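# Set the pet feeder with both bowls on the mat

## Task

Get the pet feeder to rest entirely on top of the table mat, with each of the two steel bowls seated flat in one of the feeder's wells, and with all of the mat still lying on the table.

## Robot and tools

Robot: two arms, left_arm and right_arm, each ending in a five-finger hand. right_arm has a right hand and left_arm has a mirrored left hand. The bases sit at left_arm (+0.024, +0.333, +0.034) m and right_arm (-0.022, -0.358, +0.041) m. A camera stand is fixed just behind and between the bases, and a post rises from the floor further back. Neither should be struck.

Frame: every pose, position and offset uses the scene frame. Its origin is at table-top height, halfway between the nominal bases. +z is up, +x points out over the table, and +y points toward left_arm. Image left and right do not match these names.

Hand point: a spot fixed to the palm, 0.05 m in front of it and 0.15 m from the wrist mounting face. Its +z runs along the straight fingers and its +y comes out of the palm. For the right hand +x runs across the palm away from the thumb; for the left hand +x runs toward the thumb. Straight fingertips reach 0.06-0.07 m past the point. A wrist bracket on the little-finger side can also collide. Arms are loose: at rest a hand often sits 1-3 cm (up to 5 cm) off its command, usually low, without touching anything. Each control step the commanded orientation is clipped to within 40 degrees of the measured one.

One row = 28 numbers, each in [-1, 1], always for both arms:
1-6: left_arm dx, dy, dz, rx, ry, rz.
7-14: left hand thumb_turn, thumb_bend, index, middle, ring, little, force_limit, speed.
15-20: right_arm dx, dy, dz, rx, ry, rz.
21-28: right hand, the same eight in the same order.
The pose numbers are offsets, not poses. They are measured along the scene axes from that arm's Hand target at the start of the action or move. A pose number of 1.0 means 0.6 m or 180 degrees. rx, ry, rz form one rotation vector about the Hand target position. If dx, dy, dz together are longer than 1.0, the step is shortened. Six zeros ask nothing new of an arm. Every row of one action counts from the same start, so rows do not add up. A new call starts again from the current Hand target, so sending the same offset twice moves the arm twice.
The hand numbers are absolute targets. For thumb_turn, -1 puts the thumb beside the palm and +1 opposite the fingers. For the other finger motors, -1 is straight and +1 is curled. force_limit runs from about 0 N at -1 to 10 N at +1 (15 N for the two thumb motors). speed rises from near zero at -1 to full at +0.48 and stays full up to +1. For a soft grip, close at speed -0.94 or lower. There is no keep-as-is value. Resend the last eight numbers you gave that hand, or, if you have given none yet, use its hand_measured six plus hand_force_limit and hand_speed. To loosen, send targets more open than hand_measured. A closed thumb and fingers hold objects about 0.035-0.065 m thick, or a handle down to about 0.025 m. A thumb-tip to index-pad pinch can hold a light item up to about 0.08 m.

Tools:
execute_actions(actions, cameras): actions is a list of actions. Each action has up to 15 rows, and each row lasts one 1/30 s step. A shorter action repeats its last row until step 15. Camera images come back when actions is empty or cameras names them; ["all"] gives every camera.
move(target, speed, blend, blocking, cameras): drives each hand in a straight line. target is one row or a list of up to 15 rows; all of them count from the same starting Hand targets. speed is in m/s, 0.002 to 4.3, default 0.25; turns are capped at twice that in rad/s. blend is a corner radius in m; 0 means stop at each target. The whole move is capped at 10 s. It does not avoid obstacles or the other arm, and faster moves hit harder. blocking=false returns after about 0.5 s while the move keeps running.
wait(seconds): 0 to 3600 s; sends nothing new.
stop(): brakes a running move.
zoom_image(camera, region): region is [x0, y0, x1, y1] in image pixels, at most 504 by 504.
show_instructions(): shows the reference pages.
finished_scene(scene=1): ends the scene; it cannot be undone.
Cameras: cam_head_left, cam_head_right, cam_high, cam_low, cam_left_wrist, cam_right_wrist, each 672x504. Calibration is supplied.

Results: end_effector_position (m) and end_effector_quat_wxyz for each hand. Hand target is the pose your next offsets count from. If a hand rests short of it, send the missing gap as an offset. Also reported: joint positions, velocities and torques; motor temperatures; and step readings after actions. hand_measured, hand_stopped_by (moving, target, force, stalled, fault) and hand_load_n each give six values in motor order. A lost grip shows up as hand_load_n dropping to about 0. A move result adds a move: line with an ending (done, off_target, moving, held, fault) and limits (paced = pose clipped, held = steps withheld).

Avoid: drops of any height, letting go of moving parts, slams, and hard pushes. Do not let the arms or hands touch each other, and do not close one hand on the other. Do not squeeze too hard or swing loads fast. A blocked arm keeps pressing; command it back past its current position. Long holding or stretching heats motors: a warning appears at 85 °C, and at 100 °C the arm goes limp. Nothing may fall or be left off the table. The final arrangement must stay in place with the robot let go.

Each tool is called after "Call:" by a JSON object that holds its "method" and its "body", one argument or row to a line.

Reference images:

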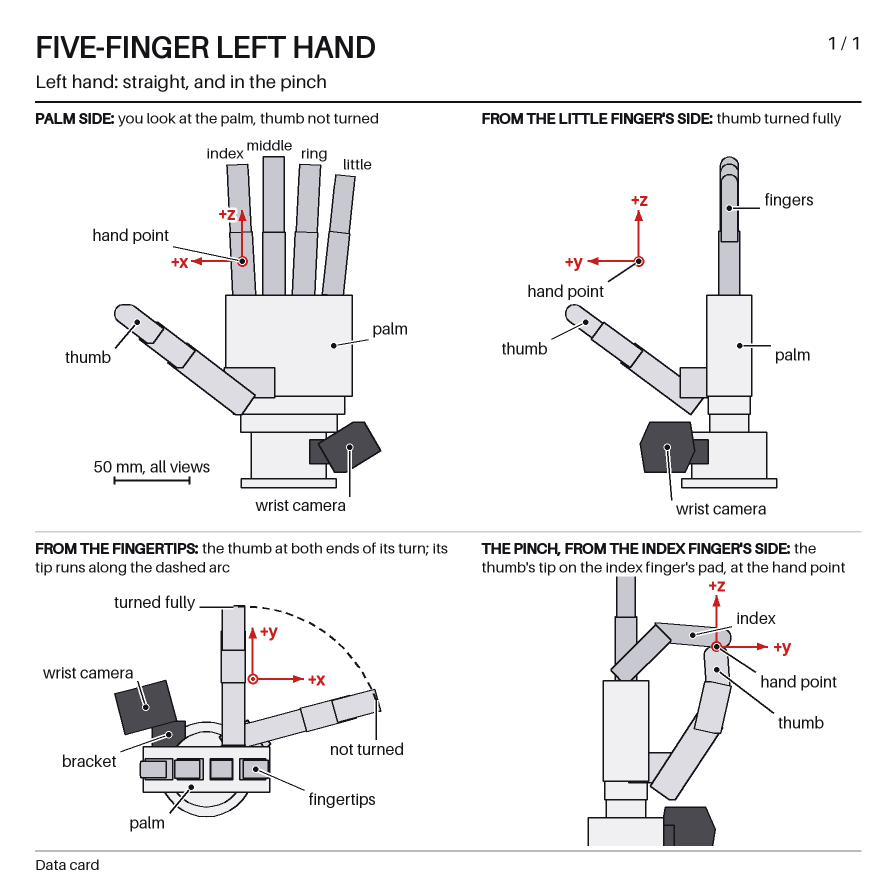

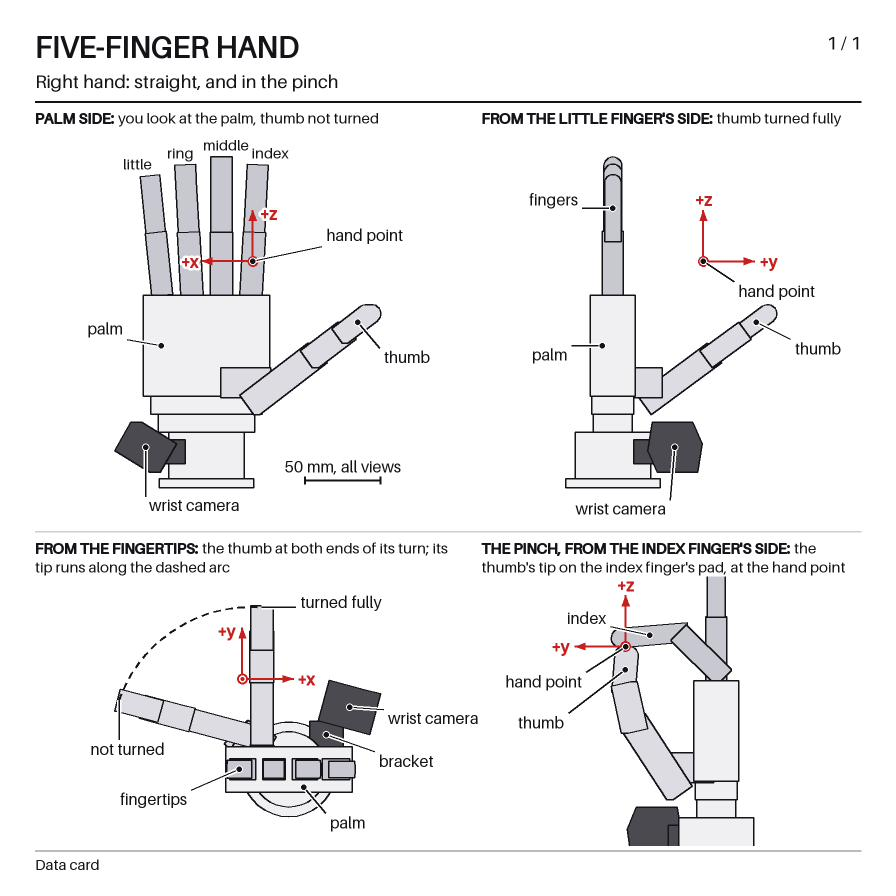

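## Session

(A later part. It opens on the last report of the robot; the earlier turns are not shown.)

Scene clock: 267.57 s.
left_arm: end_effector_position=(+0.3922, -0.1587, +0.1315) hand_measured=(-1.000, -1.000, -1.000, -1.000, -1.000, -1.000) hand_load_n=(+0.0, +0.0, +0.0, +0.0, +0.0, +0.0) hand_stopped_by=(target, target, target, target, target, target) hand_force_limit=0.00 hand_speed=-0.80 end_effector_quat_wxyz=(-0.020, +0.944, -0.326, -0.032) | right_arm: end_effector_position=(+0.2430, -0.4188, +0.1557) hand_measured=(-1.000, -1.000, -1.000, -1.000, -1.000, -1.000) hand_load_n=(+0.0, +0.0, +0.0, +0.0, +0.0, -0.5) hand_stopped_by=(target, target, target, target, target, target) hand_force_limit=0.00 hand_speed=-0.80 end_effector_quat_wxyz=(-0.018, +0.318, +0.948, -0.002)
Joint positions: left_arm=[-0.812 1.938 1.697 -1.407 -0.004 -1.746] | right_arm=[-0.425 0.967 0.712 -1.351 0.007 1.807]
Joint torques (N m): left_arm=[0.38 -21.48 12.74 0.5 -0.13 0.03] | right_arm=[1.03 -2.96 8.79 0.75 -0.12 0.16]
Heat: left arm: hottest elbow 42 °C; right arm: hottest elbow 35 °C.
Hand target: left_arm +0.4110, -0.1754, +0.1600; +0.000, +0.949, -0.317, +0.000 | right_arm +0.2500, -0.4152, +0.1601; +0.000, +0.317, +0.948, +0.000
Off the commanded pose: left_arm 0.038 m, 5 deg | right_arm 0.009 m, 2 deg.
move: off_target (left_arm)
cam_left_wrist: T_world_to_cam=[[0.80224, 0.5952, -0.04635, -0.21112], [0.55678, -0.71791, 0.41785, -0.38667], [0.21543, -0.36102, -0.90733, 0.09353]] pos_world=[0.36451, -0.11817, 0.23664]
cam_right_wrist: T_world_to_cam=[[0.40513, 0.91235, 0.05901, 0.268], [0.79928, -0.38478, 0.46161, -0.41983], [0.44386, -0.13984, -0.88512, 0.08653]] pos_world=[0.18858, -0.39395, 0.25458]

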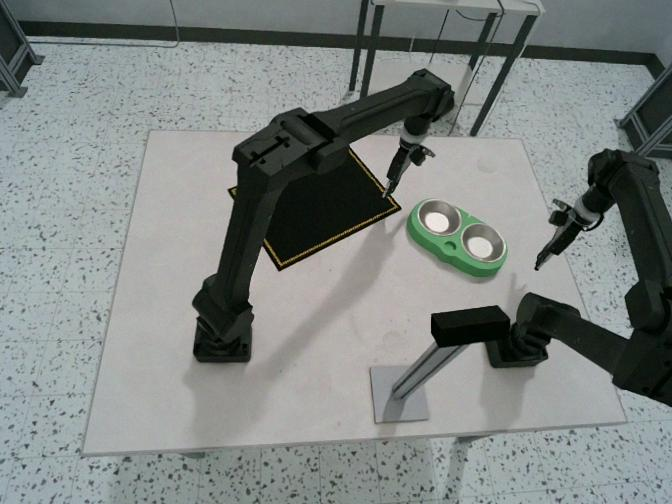

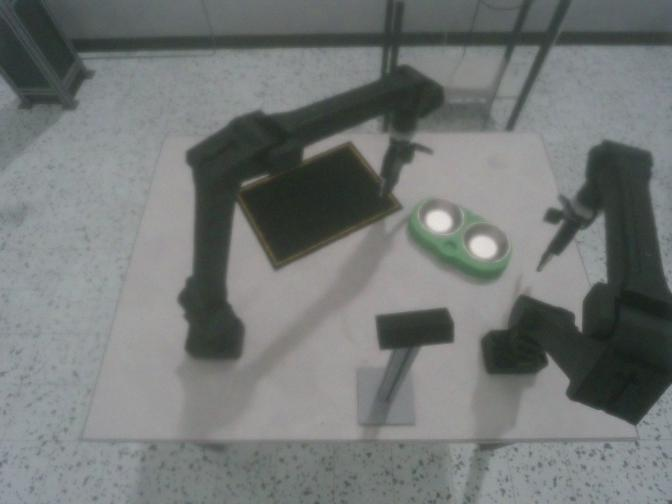

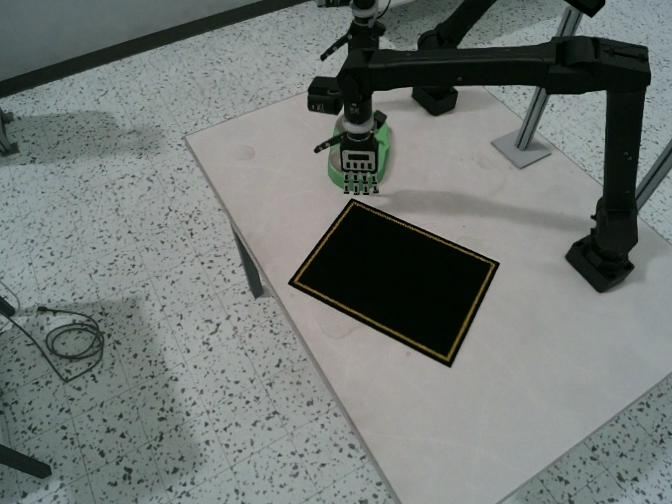

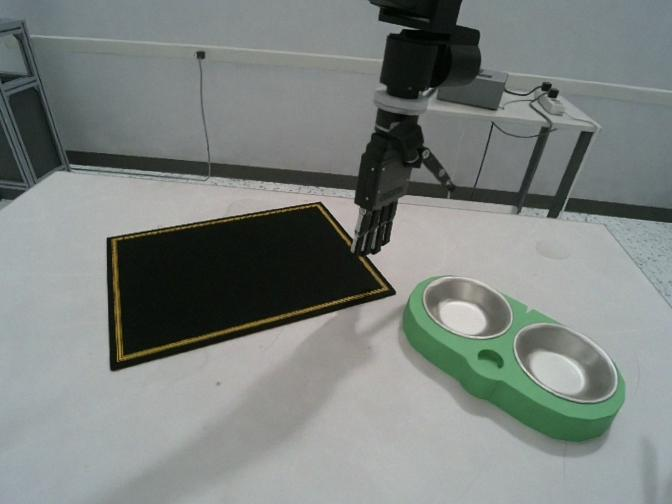

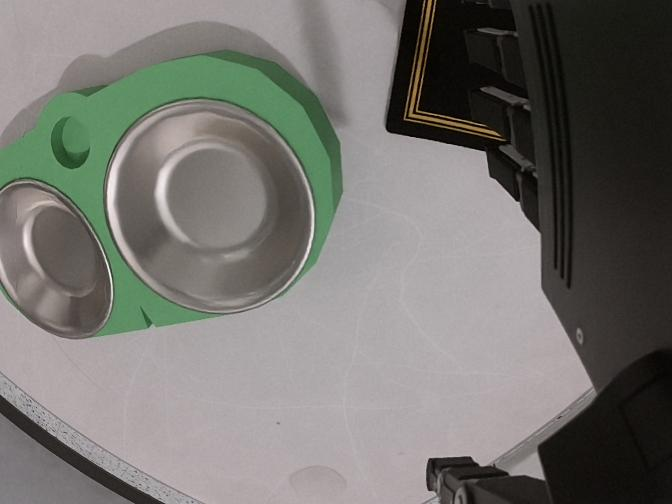

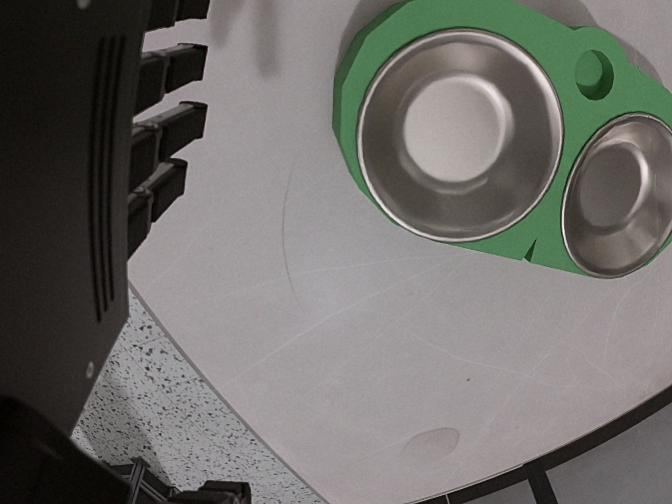

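Call:
{"method": "move", "body": {
  "target": [0.027,-0.02,-0.083,0,0,0,-1,-1,-1,-1,-1,-1,0,-0.8,0.01,0.005,-0.117,0,0,0,-1,-1,-1,-1,-1,-1,0,-0.8],
  "speed": 0.1,
  "cameras": ["all"]
}}

Call:
{"method": "zoom_image", "body": {
  "camera": "cam_low",
  "region": [320, 180, 660, 460]
}}

Scene clock: 274.80 s.
left_arm: end_effector_position=(+0.4040, -0.1719, +0.0863) hand_measured=(-1.000, -1.000, -1.000, -1.000, -1.000, -1.000) hand_load_n=(+0.0, +0.0, +0.0, +0.0, +0.0, +0.0) hand_stopped_by=(target, target, target, target, target, target) hand_force_limit=0.00 hand_speed=-0.80 end_effector_quat_wxyz=(-0.020, +0.945, -0.326, -0.031) | right_arm: end_effector_position=(+0.2489, -0.4161, +0.0891) hand_measured=(-1.000, -1.000, -1.000, -1.000, -1.000, -1.000) hand_load_n=(+0.0, +0.0, +0.0, +0.0, +0.0, +0.0) hand_stopped_by=(target, target, target, target, target, target) hand_force_limit=0.00 hand_speed=-0.80 end_effector_quat_wxyz=(-0.011, +0.318, +0.948, -0.003)
Joint positions: left_arm=[-0.812 2.016 1.697 -1.326 -0.004 -1.746] | right_arm=[-0.404 1.054 0.576 -1.114 0.007 1.828]
Joint torques (N m): left_arm=[0.85 -22.18 12.34 0.7 -0.16 0.09] | right_arm=[1.03 -2.32 8.08 0.77 -0.11 0.16]
Heat: left arm: hottest elbow 43 °C; right arm: hottest elbow 35 °C.
Hand target: left_arm +0.4272, -0.1874, +0.1102; +0.000, +0.949, -0.317, +0.000 | right_arm +0.2560, -0.4122, +0.0899; +0.000, +0.317, +0.948, +0.000
Off the commanded pose: left_arm 0.037 m, 4 deg | right_arm 0.008 m, 1 deg.
move: off_target (left_arm)
cam_left_wrist: T_world_to_cam=[[0.80231, 0.59513, -0.04615, -0.21487], [0.55598, -0.71691, 0.42063, -0.38359], [0.21724, -0.36313, -0.90606, 0.04394]] pos_world=[0.37611, -0.13117, 0.19125]
cam_right_wrist: T_world_to_cam=[[0.40446, 0.91268, 0.05861, 0.26731], [0.79335, -0.38201, 0.47399, -0.39121], [0.45499, -0.14521, -0.87858, 0.01968]] pos_world=[0.1933, -0.39056, 0.18705]

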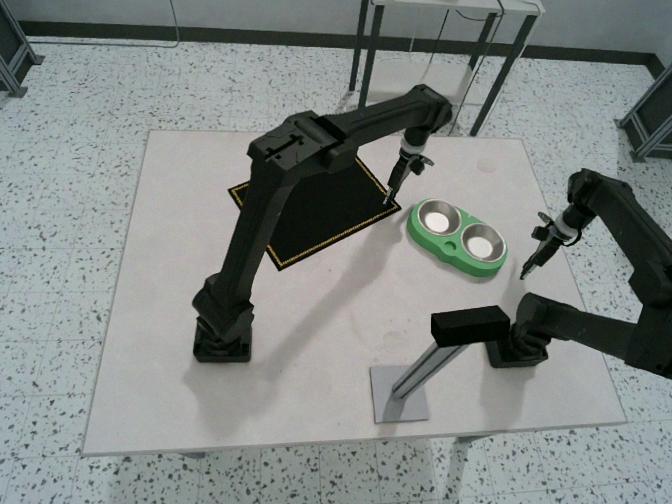

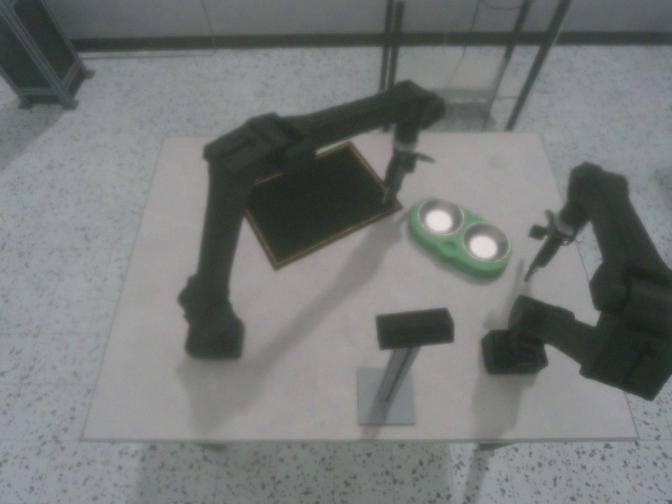

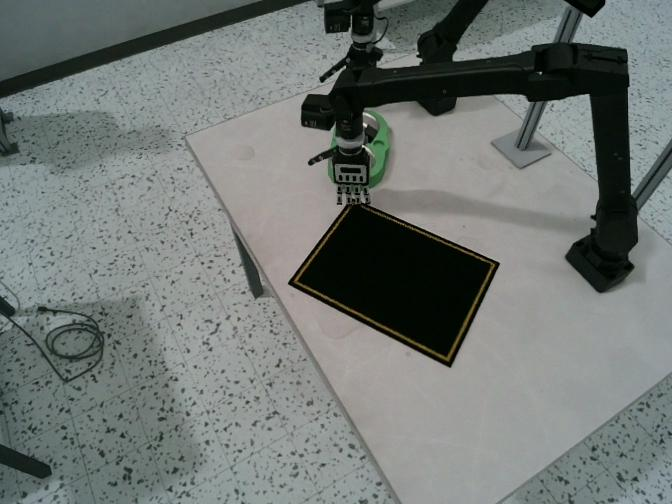

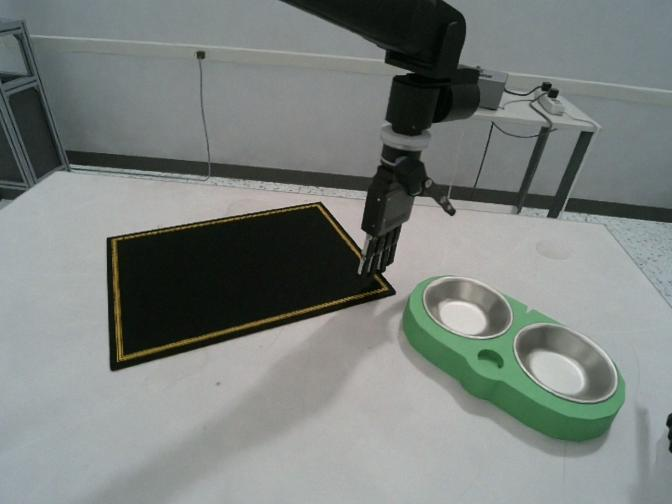

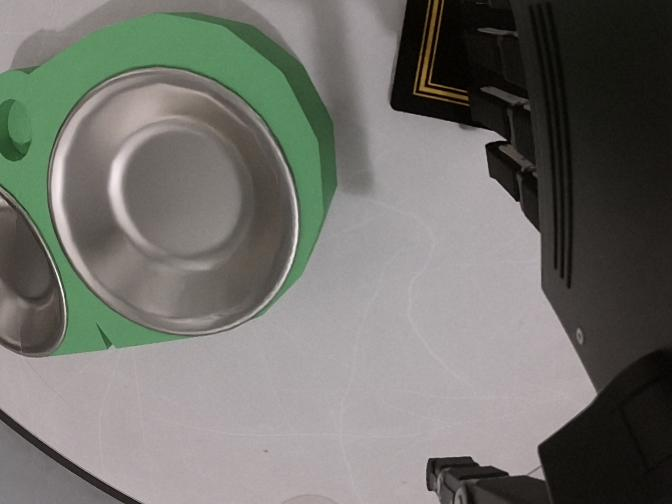

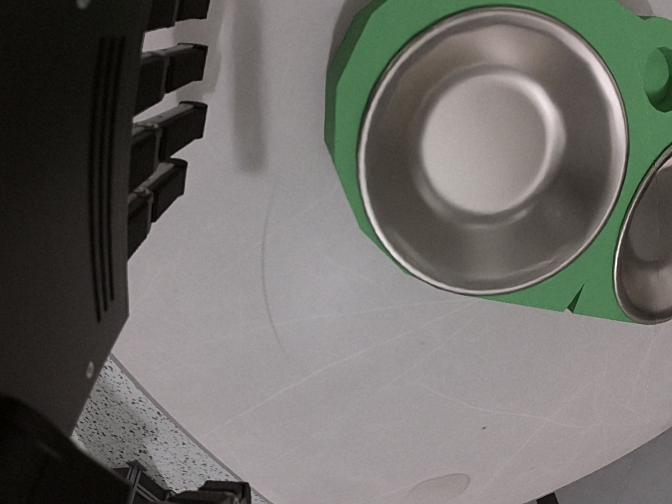

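Scaled by 1.482 from the camera's image (finer frame: 960x720).

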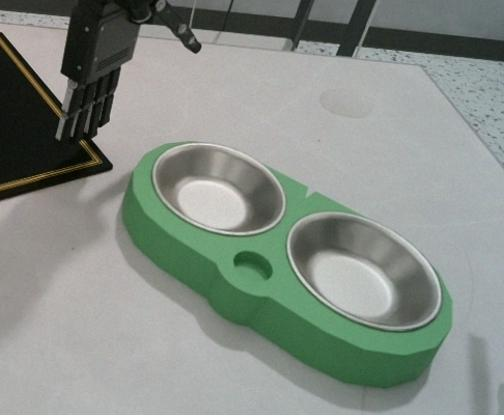

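Call:
{"method": "move", "body": {
  "target": [-0.0405,-0.0842,-0.012,0,0,0,-1,-1,-1,-1,-1,-1,0,-0.8,0.0552,0.0732,-0.01,0,0,0,-1,-1,-1,-1,-1,-1,0,-0.8],
  "speed": 0.05,
  "cameras": ["all"]
}}

Call:
{"method": "zoom_image", "body": {
  "camera": "cam_low",
  "region": [340, 180, 672, 460]
}}

Call:
{"method": "zoom_image", "body": {
  "camera": "cam_high",
  "region": [280, 60, 440, 220]
}}

Scene clock: 284.47 s.
left_arm: end_effector_position=(+0.3870, -0.2224, +0.0824) hand_measured=(-1.000, -1.000, -1.000, -1.000, -1.000, -1.000) hand_load_n=(+0.0, -0.5, +0.0, +0.0, +0.0, +0.0) hand_stopped_by=(target, target, target, target, target, target) hand_force_limit=0.00 hand_speed=-0.80 end_effector_quat_wxyz=(-0.016, +0.945, -0.326, -0.020) | right_arm: end_effector_position=(+0.2680, -0.3682, +0.0716) hand_measured=(-1.000, -1.000, -1.000, -1.000, -1.000, -1.000) hand_load_n=(+0.0, +0.0, +0.0, +0.0, +0.0, +0.0) hand_stopped_by=(target, target, target, target, target, target) hand_force_limit=0.00 hand_speed=-0.80 end_effector_quat_wxyz=(-0.024, +0.312, +0.950, -0.007)
Joint positions: left_arm=[-0.887 2.077 1.786 -1.33 -0.004 -1.822] | right_arm=[-0.183 1.128 0.576 -1.069 0.007 2.038]
Joint torques (N m): left_arm=[0.32 -22.42 12.71 0.1 -0.14 0.03] | right_arm=[0.97 -2.78 10.51 0.72 -0.13 0.16]
Heat: left arm: hottest elbow 43 °C; right arm: hottest elbow 34 °C.
Hand target: left_arm +0.4029, -0.2379, +0.1030; +0.000, +0.949, -0.317, +0.000 | right_arm +0.2891, -0.3683, +0.0839; +0.000, +0.317, +0.948, +0.000
Off the commanded pose: left_arm 0.030 m, 3 deg | right_arm 0.024 m, 3 deg.
move: off_target (left_arm, right_arm)
cam_left_wrist: T_world_to_cam=[[0.80322, 0.59432, -0.04017, -0.17244], [0.54786, -0.71059, 0.44148, -0.40599], [0.23384, -0.37662, -0.89637, 0.01546]] pos_world=[0.35733, -0.18018, 0.18617]
cam_right_wrist: T_world_to_cam=[[0.39597, 0.91703, 0.04759, 0.22166], [0.8107, -0.37345, 0.45089, -0.37961], [0.43125, -0.13996, -0.89131, 0.01187]] pos_world=[0.21486, -0.34338, 0.1712]

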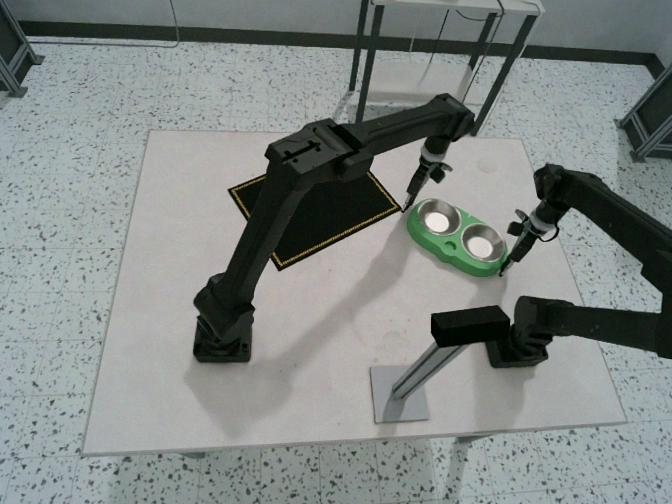

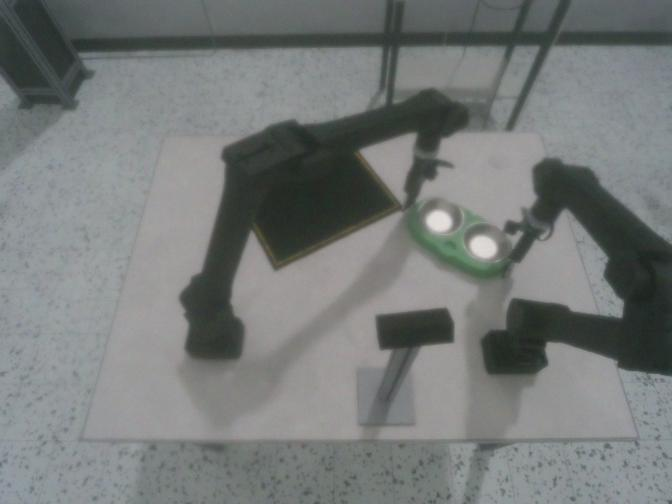

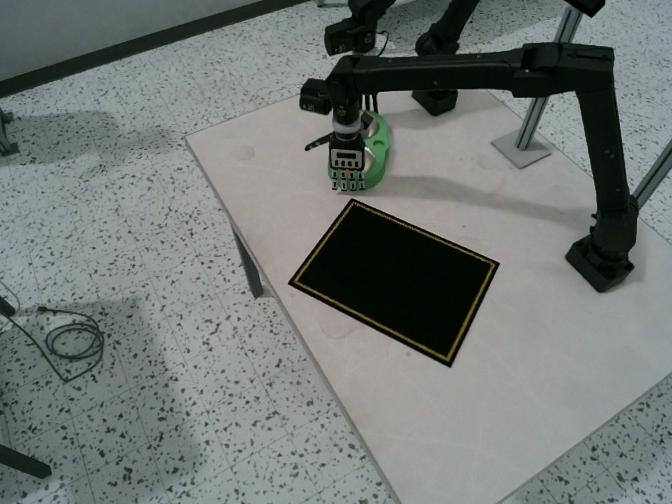

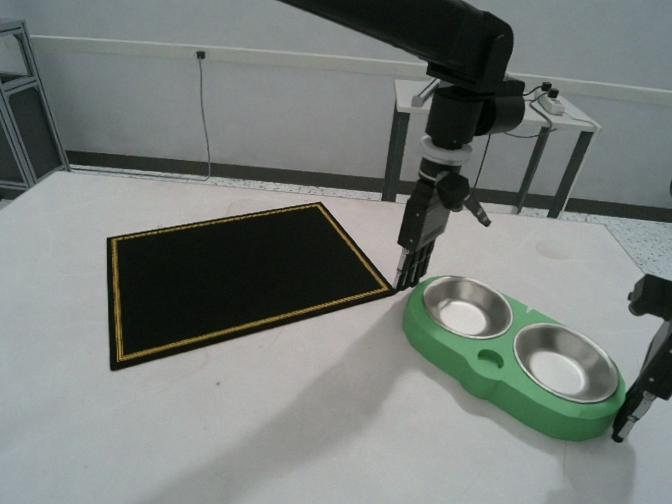

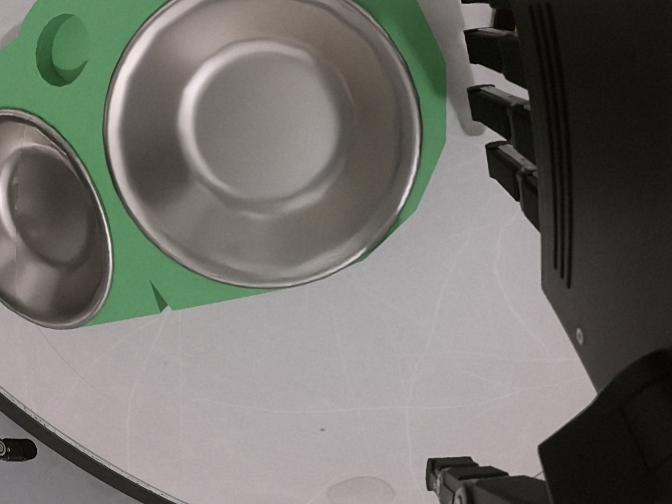

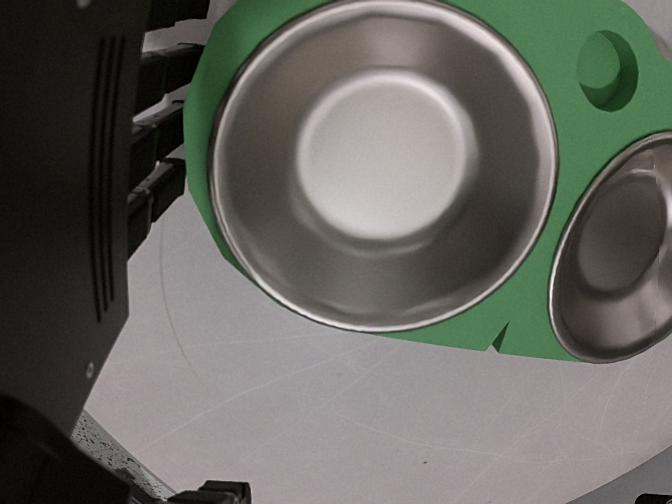

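Scaled by 1.518 from the camera's image (finer frame: 960x720).

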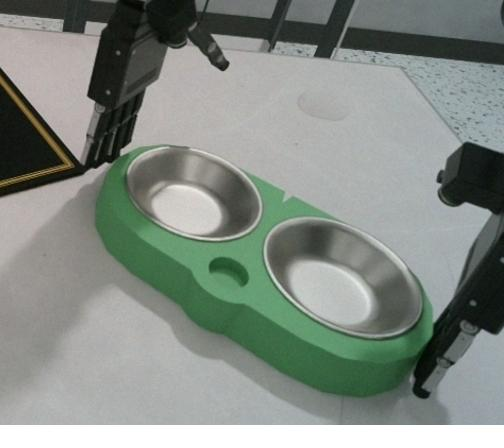

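Scaled by 3.150 from the camera's image (finer frame: 960x720).

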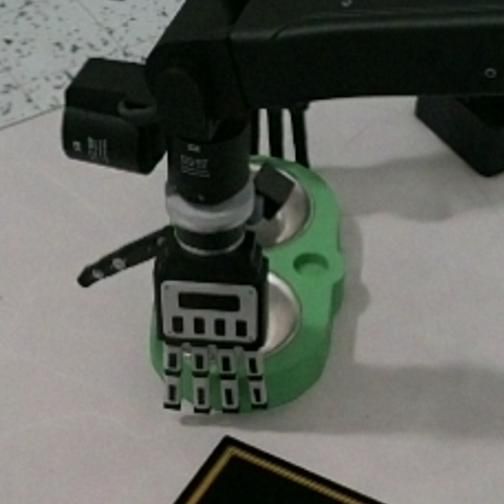

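Call:
{"method": "move", "body": {
  "target": [-0.05,-0.0667,0,0,0,0,-1,-1,-1,-1,-1,-1,0,-0.8,0.0433,0.03,0.0133,0,0,0,-1,-1,-1,-1,-1,-1,0,-0.8],
  "speed": 0.05,
  "cameras": ["cam_low","cam_left_wrist","cam_right_wrist"]
}}

Scene clock: 298.20 s.
left_arm: end_effector_position=(+0.3878, -0.2354, +0.0815) hand_measured=(-1.000, -1.000, -1.000, -1.000, -1.000, -1.000) hand_load_n=(+0.0, +0.0, +0.0, +0.0, +0.5, +0.0) hand_stopped_by=(target, target, target, target, target, target) hand_force_limit=0.00 hand_speed=-0.80 end_effector_quat_wxyz=(-0.029, +0.951, -0.306, -0.019) | right_arm: end_effector_position=(+0.2720, -0.3634, +0.0644) hand_measured=(-1.000, -1.000, -1.000, -1.000, -1.000, -1.000) hand_load_n=(+0.0, +0.0, +0.0, +0.0, +0.0, +0.0) hand_stopped_by=(target, target, target, target, target, target) hand_force_limit=0.00 hand_speed=-0.80 end_effector_quat_wxyz=(-0.045, +0.314, +0.948, -0.010)
Joint positions: left_arm=[-0.909 2.111 1.845 -1.369 -0.026 -1.886] | right_arm=[-0.16 1.184 0.599 -1.077 0.005 2.066]
Joint torques (N m): left_arm=[-2.43 -22.53 13.3 0.47 0.76 -0.06] | right_arm=[2.37 -3.25 13.68 0.59 -1.11 0.13]
Heat: left arm: hottest elbow 43 °C; right arm: hottest elbow 34 °C.
Hand target: left_arm +0.3729, -0.2779, +0.1030; +0.000, +0.949, -0.317, +0.000 | right_arm +0.3151, -0.3503, +0.0919; +0.000, +0.317, +0.948, +0.000
Off the commanded pose: left_arm 0.050 m, 4 deg | right_arm 0.053 m, 5 deg.
joint sent to its limit (right arm) — joint 6 (wrist roll), upper limit. The joint targets are off in position, not in orientation.
move: off_target (left_arm, right_arm)
cam_left_wrist: T_world_to_cam=[[0.77815, 0.62791, -0.01493, -0.1498], [0.57176, -0.69833, 0.4306, -0.42074], [0.25995, -0.34361, -0.90242, 0.00771]] pos_world=[0.35512, -0.19711, 0.1859]
cam_right_wrist: T_world_to_cam=[[0.40204, 0.91488, 0.03683, 0.21429], [0.8266, -0.37996, 0.41516, -0.38221], [0.39382, -0.13647, -0.909, 0.01692]] pos_world=[0.22312, -0.33896, 0.16617]

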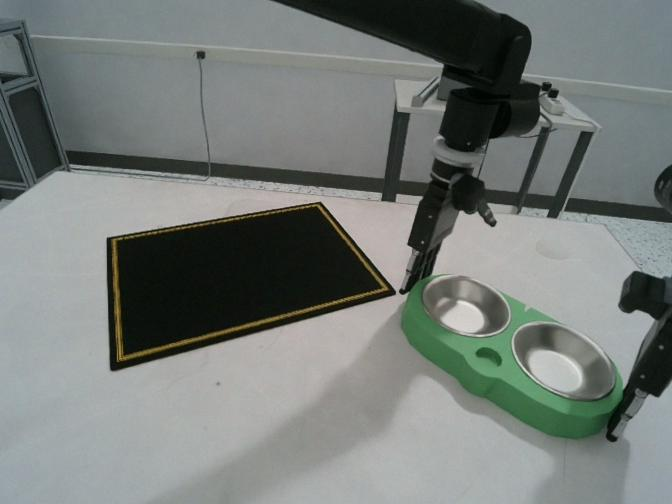

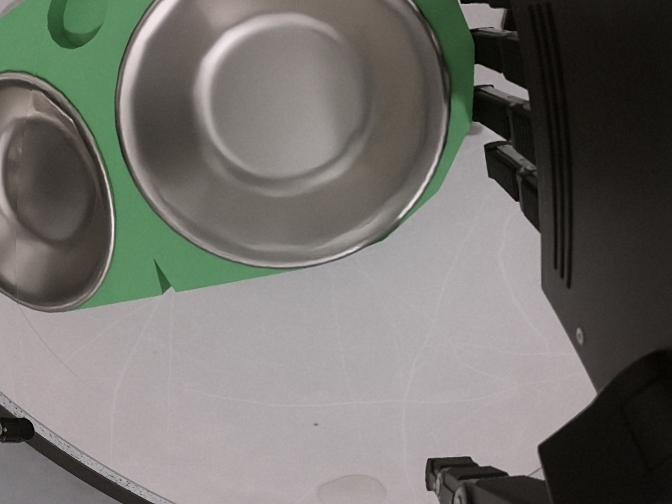

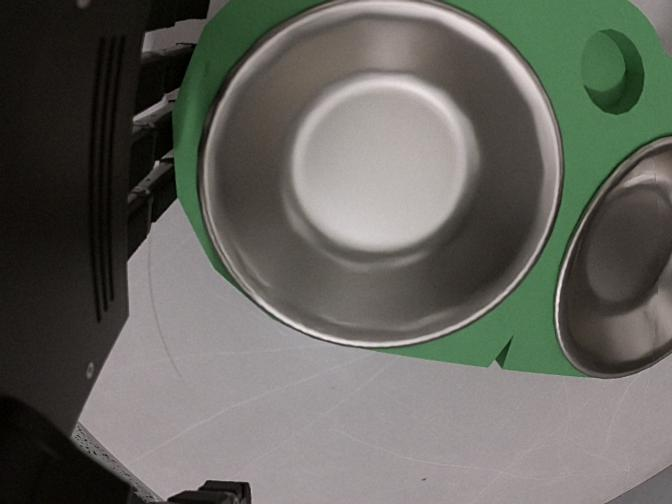

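Call:
{"method": "move", "body": {
  "target": [-0.04,-0.0533,0.005,0,0,0,-1,-1,-1,-1,-1,-1,0,-0.8,0.03,0.04,0.05,0,0,0,-1,-1,-1,-1,-1,-1,0,-0.8],
  "speed": 0.05,
  "cameras": ["cam_low","cam_left_wrist","cam_right_wrist"]
}}

Call:
{"method": "zoom_image", "body": {
  "camera": "cam_low",
  "region": [340, 180, 672, 460]
}}

Scene clock: 306.83 s.
left_arm: end_effector_position=(+0.3925, -0.2430, +0.0792) hand_measured=(-1.000, -1.000, -1.000, -1.000, -1.000, -1.000) hand_load_n=(+0.0, +0.0, +0.0, +0.0, +1.0, +0.0) hand_stopped_by=(target, target, target, target, target, target) hand_force_limit=0.00 hand_speed=-0.80 end_effector_quat_wxyz=(-0.043, +0.956, -0.291, -0.016) | right_arm: end_effector_position=(+0.2629, -0.3508, +0.0731) hand_measured=(-1.000, -1.000, -1.000, -1.000, -1.000, -1.000) hand_load_n=(+0.0, +0.0, +0.0, +0.5, +0.0, +0.0) hand_stopped_by=(target, target, target, target, target, target) hand_force_limit=0.00 hand_speed=-0.80 end_effector_quat_wxyz=(-0.079, +0.295, +0.952, -0.018)
Joint positions: left_arm=[-0.919 2.143 1.897 -1.403 -0.049 -1.929] | right_arm=[-0.12 1.195 0.639 -1.176 0.005 2.068]
Joint torques (N m): left_arm=[-5.66 -23.41 13.82 0.59 1.86 -0.16] | right_arm=[3.14 -4.6 17.35 0.88 -2.64 0.12]
Heat: left arm: hottest elbow 44 °C; right arm: hottest elbow 36 °C.
Hand target: left_arm +0.3489, -0.3099, +0.1060; +0.000, +0.949, -0.317, +0.000 | right_arm +0.3331, -0.3263, +0.1219; +0.000, +0.317, +0.948, +0.000
Off the commanded pose: left_arm 0.084 m, 6 deg | right_arm 0.089 m, 10 deg.
joint sent to its limit (right arm) — joint 6 (wrist roll), upper limit. The joint targets are off in position and orientation.
move: off_target (left_arm, right_arm)
cam_left_wrist: T_world_to_cam=[[0.75868, 0.65136, 0.01185, -0.13748], [0.58703, -0.69141, 0.42113, -0.43125], [0.2825, -0.31255, -0.90692, 0.00086]] pos_world=[0.35722, -0.20835, 0.18403]
cam_right_wrist: T_world_to_cam=[[0.36853, 0.92945, 0.01787, 0.22138], [0.86751, -0.35075, 0.3527, -0.36951], [0.33408, -0.11448, -0.93557, 0.05549]] pos_world=[0.22043, -0.32902, 0.17828]

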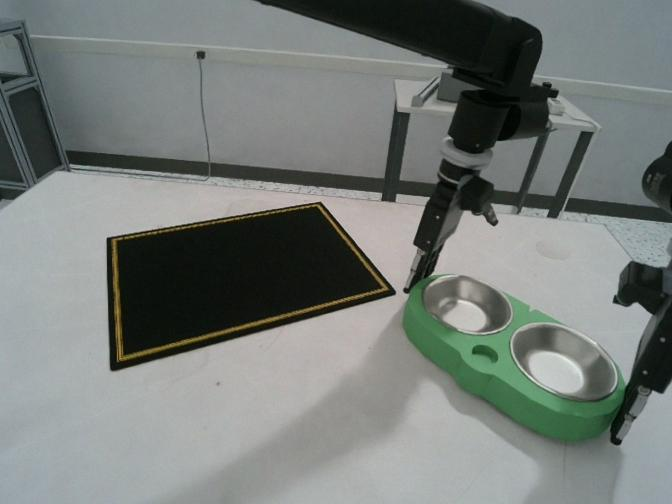

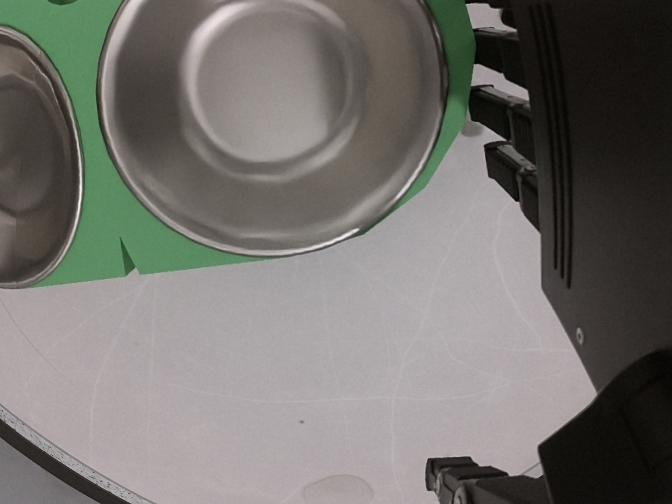

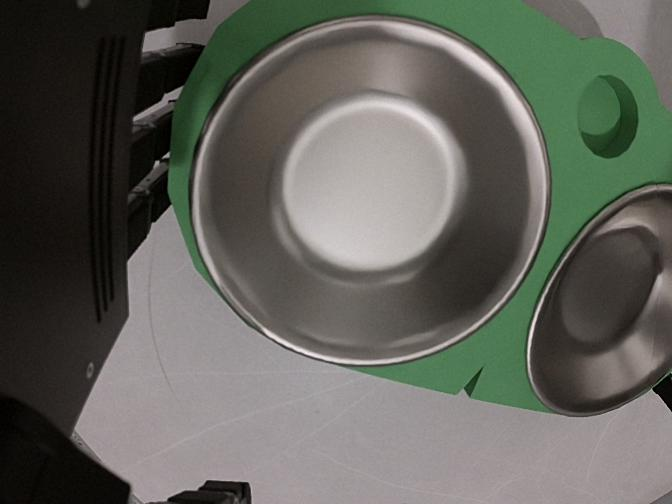

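Scaled by 1.518 from the camera's image (finer frame: 960x720).

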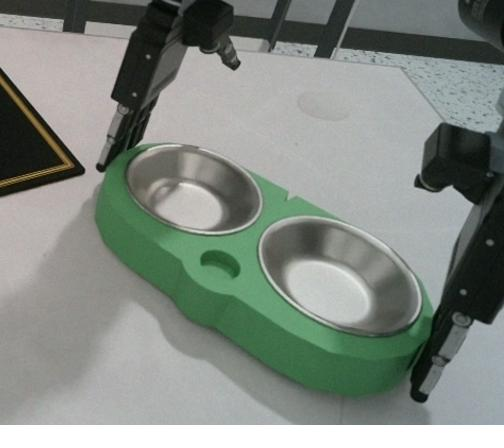

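Call:
{"method": "move", "body": {
  "target": [
    [0.1235,0.1773,0.04,0,0,0.028,-1,-1,-1,-1,-1,-1,0,-0.8,-0.1018,-0.1162,-0.0365,0,0,0.028,-1,-1,-1,-1,-1,-1,0,-0.8],
    [0.1585,0.2332,0.0483,-0.1413,0.0883,0.028,-1,-1,-1,-1,-1,-1,0,-0.8,-0.1368,-0.1728,-0.0198,0.1413,-0.0883,0.028,-1,-1,-1,-1,-1,-1,0,-0.8]
  ],
  "speed": 0.12,
  "cameras": ["cam_low","cam_high","cam_left_wrist","cam_right_wrist"]
}}

Call:
{"method": "zoom_image", "body": {
  "camera": "cam_low",
  "region": [340, 180, 672, 460]
}}

Scene clock: 341.10 s.
left_arm: end_effector_position=(+0.4425, -0.1631, +0.1153) hand_measured=(-1.000, -1.000, -1.000, -1.000, -1.000, -1.000) hand_load_n=(+0.0, +0.0, +0.0, +0.0, +0.0, +0.0) hand_stopped_by=(target, target, target, target, target, target) hand_force_limit=0.00 hand_speed=-0.80 end_effector_quat_wxyz=(+0.238, +0.935, -0.250, -0.081) | right_arm: end_effector_position=(+0.2512, -0.4304, +0.1072) hand_measured=(-1.000, -1.000, -1.000, -1.000, -1.000, -1.000) hand_load_n=(+0.0, +0.0, +0.0, +0.0, +0.0, +0.0) hand_stopped_by=(target, target, target, target, target, target) hand_force_limit=0.00 hand_speed=-0.80 end_effector_quat_wxyz=(+0.057, +0.271, +0.929, +0.246)
Joint positions: left_arm=[-0.619 1.988 1.579 -1.13 0.507 -1.703] | right_arm=[-0.83 1.227 0.582 -1.092 -0.484 1.281]
Joint torques (N m): left_arm=[0.73 -23.36 8.39 0.91 0.56 0.21] | right_arm=[-1.14 -3.55 7.36 -0.29 -0.78 -0.1]
Motor temperatures (°C): left_arm=[31 35 42 27 30 28] | right_arm=[29 30 44 27 33 28]
Heat: left arm: hottest elbow 42 °C; right arm: hottest elbow 44 °C.
Hand target: left_arm +0.4440, -0.1700, +0.1350; +0.251, +0.929, -0.264, -0.060 | right_arm +0.2510, -0.4300, +0.1100; +0.060, +0.265, +0.929, +0.251
Off the commanded pose: left_arm 0.021 m, 3 deg | right_arm 0.003 m, 1 deg.
move: off_target (left_arm)
cam_left_wrist: T_world_to_cam=[[0.63204, 0.58043, -0.51344, -0.12281], [0.76993, -0.39515, 0.50106, -0.4624], [0.08795, -0.712, -0.69665, 0.04117]] pos_world=[0.43002, -0.08212, 0.19731]
cam_right_wrist: T_world_to_cam=[[0.25226, 0.80488, 0.53716, 0.219], [0.686, -0.54026, 0.48736, -0.44967], [0.68247, 0.24555, -0.68843, 0.12314]] pos_world=[0.16919, -0.44944, 0.18629]
Images, in order (width x height): cam_high 672x504, cam_low 672x504, cam_left_wrist 672x504, cam_right_wrist 672x504.

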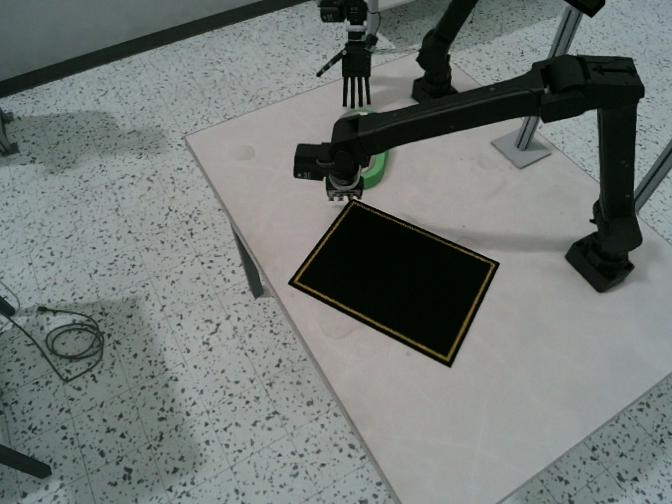

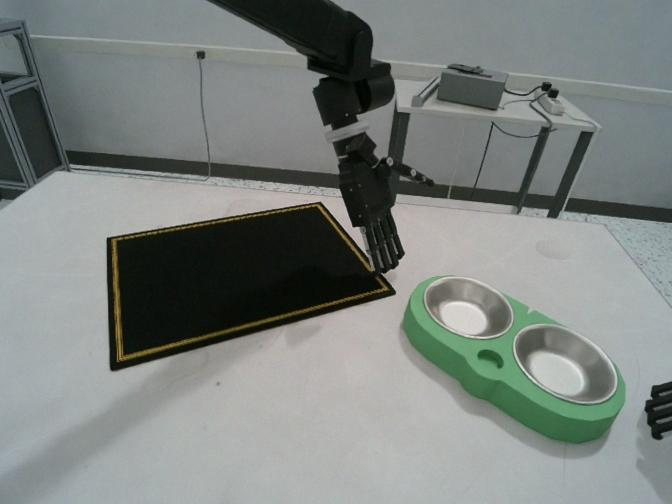

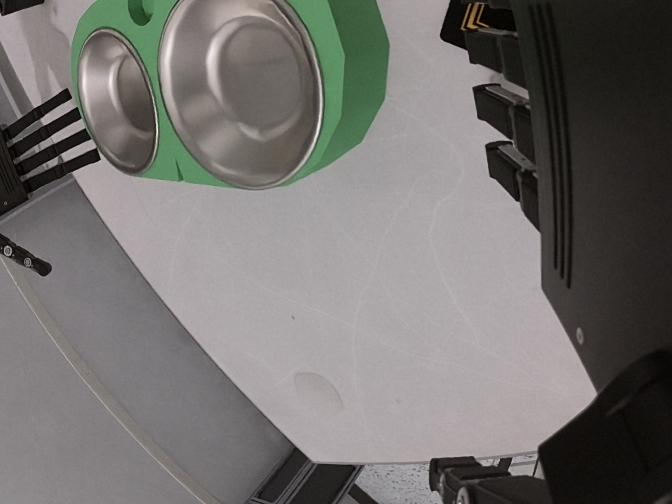

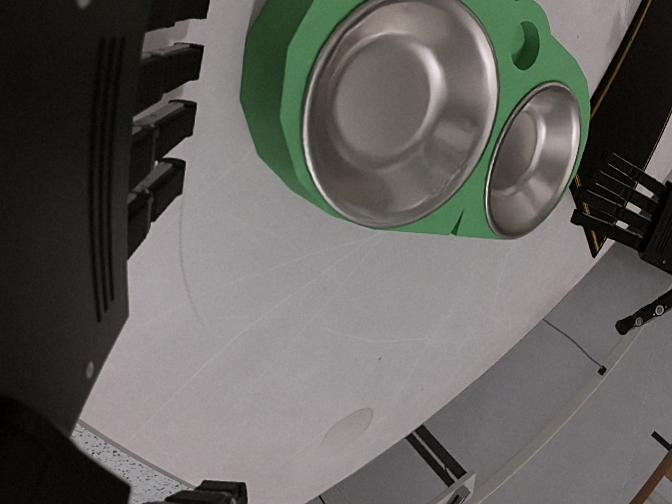

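Scaled by 1.518 from the camera's image (finer frame: 960x720).

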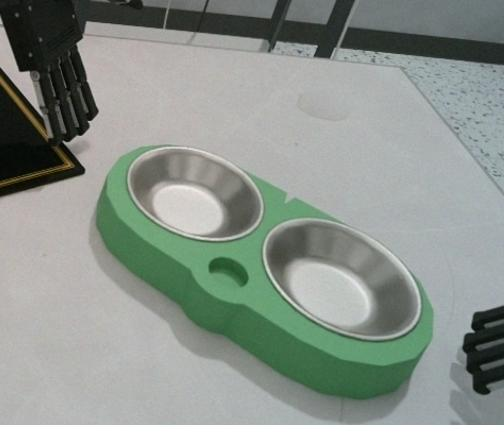

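Call:
{"method": "move", "body": {
  "target": [-0.062,-0.028,-0.035,0,0,0,-1,-1,-1,-1,-1,-1,0,-0.8,0.011,0.028,-0.024,0,0,0,-1,-1,-1,-1,-1,-1,0,-0.8],
  "speed": 0.06,
  "cameras": ["cam_low","cam_high","cam_left_wrist","cam_right_wrist"]
}}

Call:
{"method": "zoom_image", "body": {
  "camera": "cam_low",
  "region": [340, 180, 672, 460]
}}

Scene clock: 350.10 s.
left_arm: end_effector_position=(+0.3973, -0.1828, +0.0929) hand_measured=(-1.000, -1.000, -1.000, -1.000, -1.000, -1.000) hand_load_n=(+0.0, +0.0, +0.0, +0.0, +0.0, +0.0) hand_stopped_by=(target, target, target, target, target, target) hand_force_limit=0.00 hand_speed=-0.80 end_effector_quat_wxyz=(+0.239, +0.930, -0.268, -0.081) | right_arm: end_effector_position=(+0.2526, -0.4171, +0.0965) hand_measured=(-1.000, -1.000, -1.000, -1.000, -1.000, -1.000) hand_load_n=(+0.0, +0.0, +0.0, +0.0, +0.0, +0.0) hand_stopped_by=(target, target, target, target, target, target) hand_force_limit=0.00 hand_speed=-0.80 end_effector_quat_wxyz=(+0.057, +0.266, +0.930, +0.249)
Joint positions: left_arm=[-0.691 1.965 1.475 -1.019 0.507 -1.745] | right_arm=[-0.792 1.229 0.545 -1.038 -0.495 1.313]
Joint torques (N m): left_arm=[0.44 -22.95 8.12 0.96 0.31 0.02] | right_arm=[1.03 -3.19 6.58 0.49 -0.79 0.16]
Heat: left arm: hottest elbow 42 °C; right arm: hottest elbow 42 °C.
Hand target: left_arm +0.4068, -0.1868, +0.1140; +0.251, +0.929, -0.264, -0.060 | right_arm +0.2576, -0.4132, +0.0956; +0.060, +0.265, +0.929, +0.251
Off the commanded pose: left_arm 0.023 m, 3 deg | right_arm 0.006 m, 0 deg.
move: off_target (left_arm)
cam_left_wrist: T_world_to_cam=[[0.65551, 0.5537, -0.51355, -0.10858], [0.75226, -0.41894, 0.50852, -0.42223], [0.06643, -0.71966, -0.69114, 0.02223]] pos_world=[0.38733, -0.10077, 0.17432]
cam_right_wrist: T_world_to_cam=[[0.24283, 0.80478, 0.54162, 0.2156], [0.68844, -0.53633, 0.48827, -0.43724], [0.68344, 0.2543, -0.68428, 0.11453]] pos_world=[0.17039, -0.43714, 0.17509]
Images, in order (width x height): cam_high 672x504, cam_low 672x504, cam_left_wrist 672x504, cam_right_wrist 672x504.

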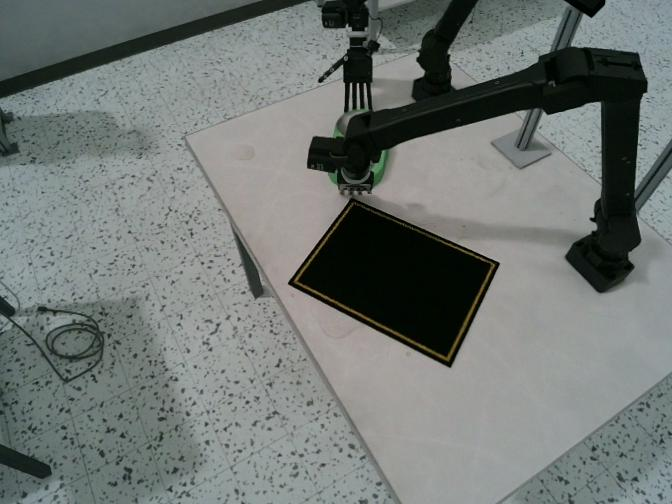

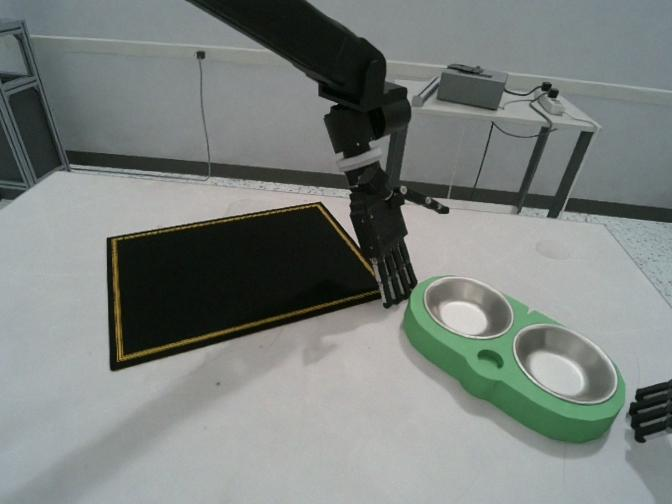

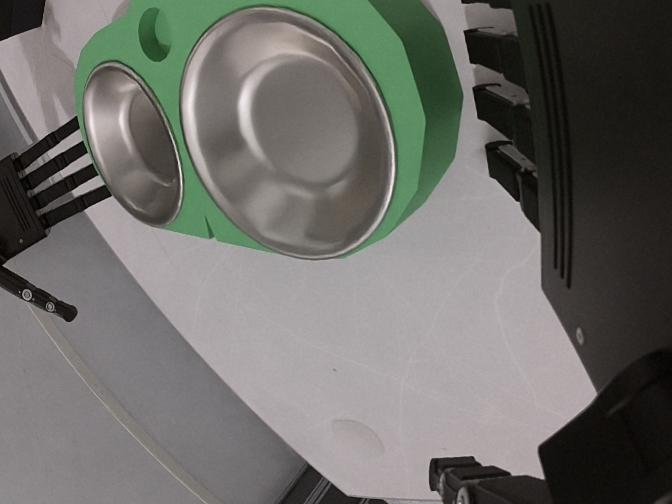

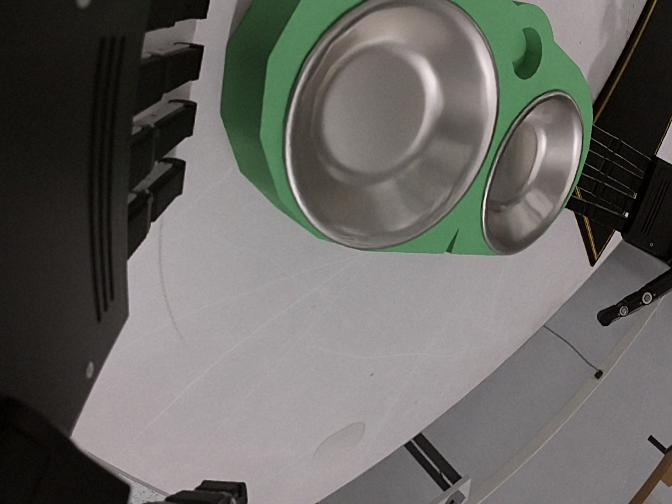

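Scaled by 1.518 from the camera's image (finer frame: 960x720).

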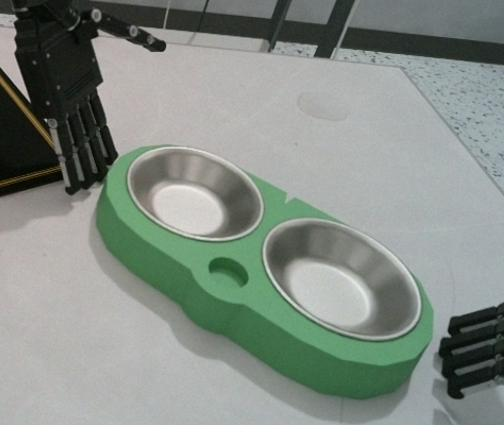

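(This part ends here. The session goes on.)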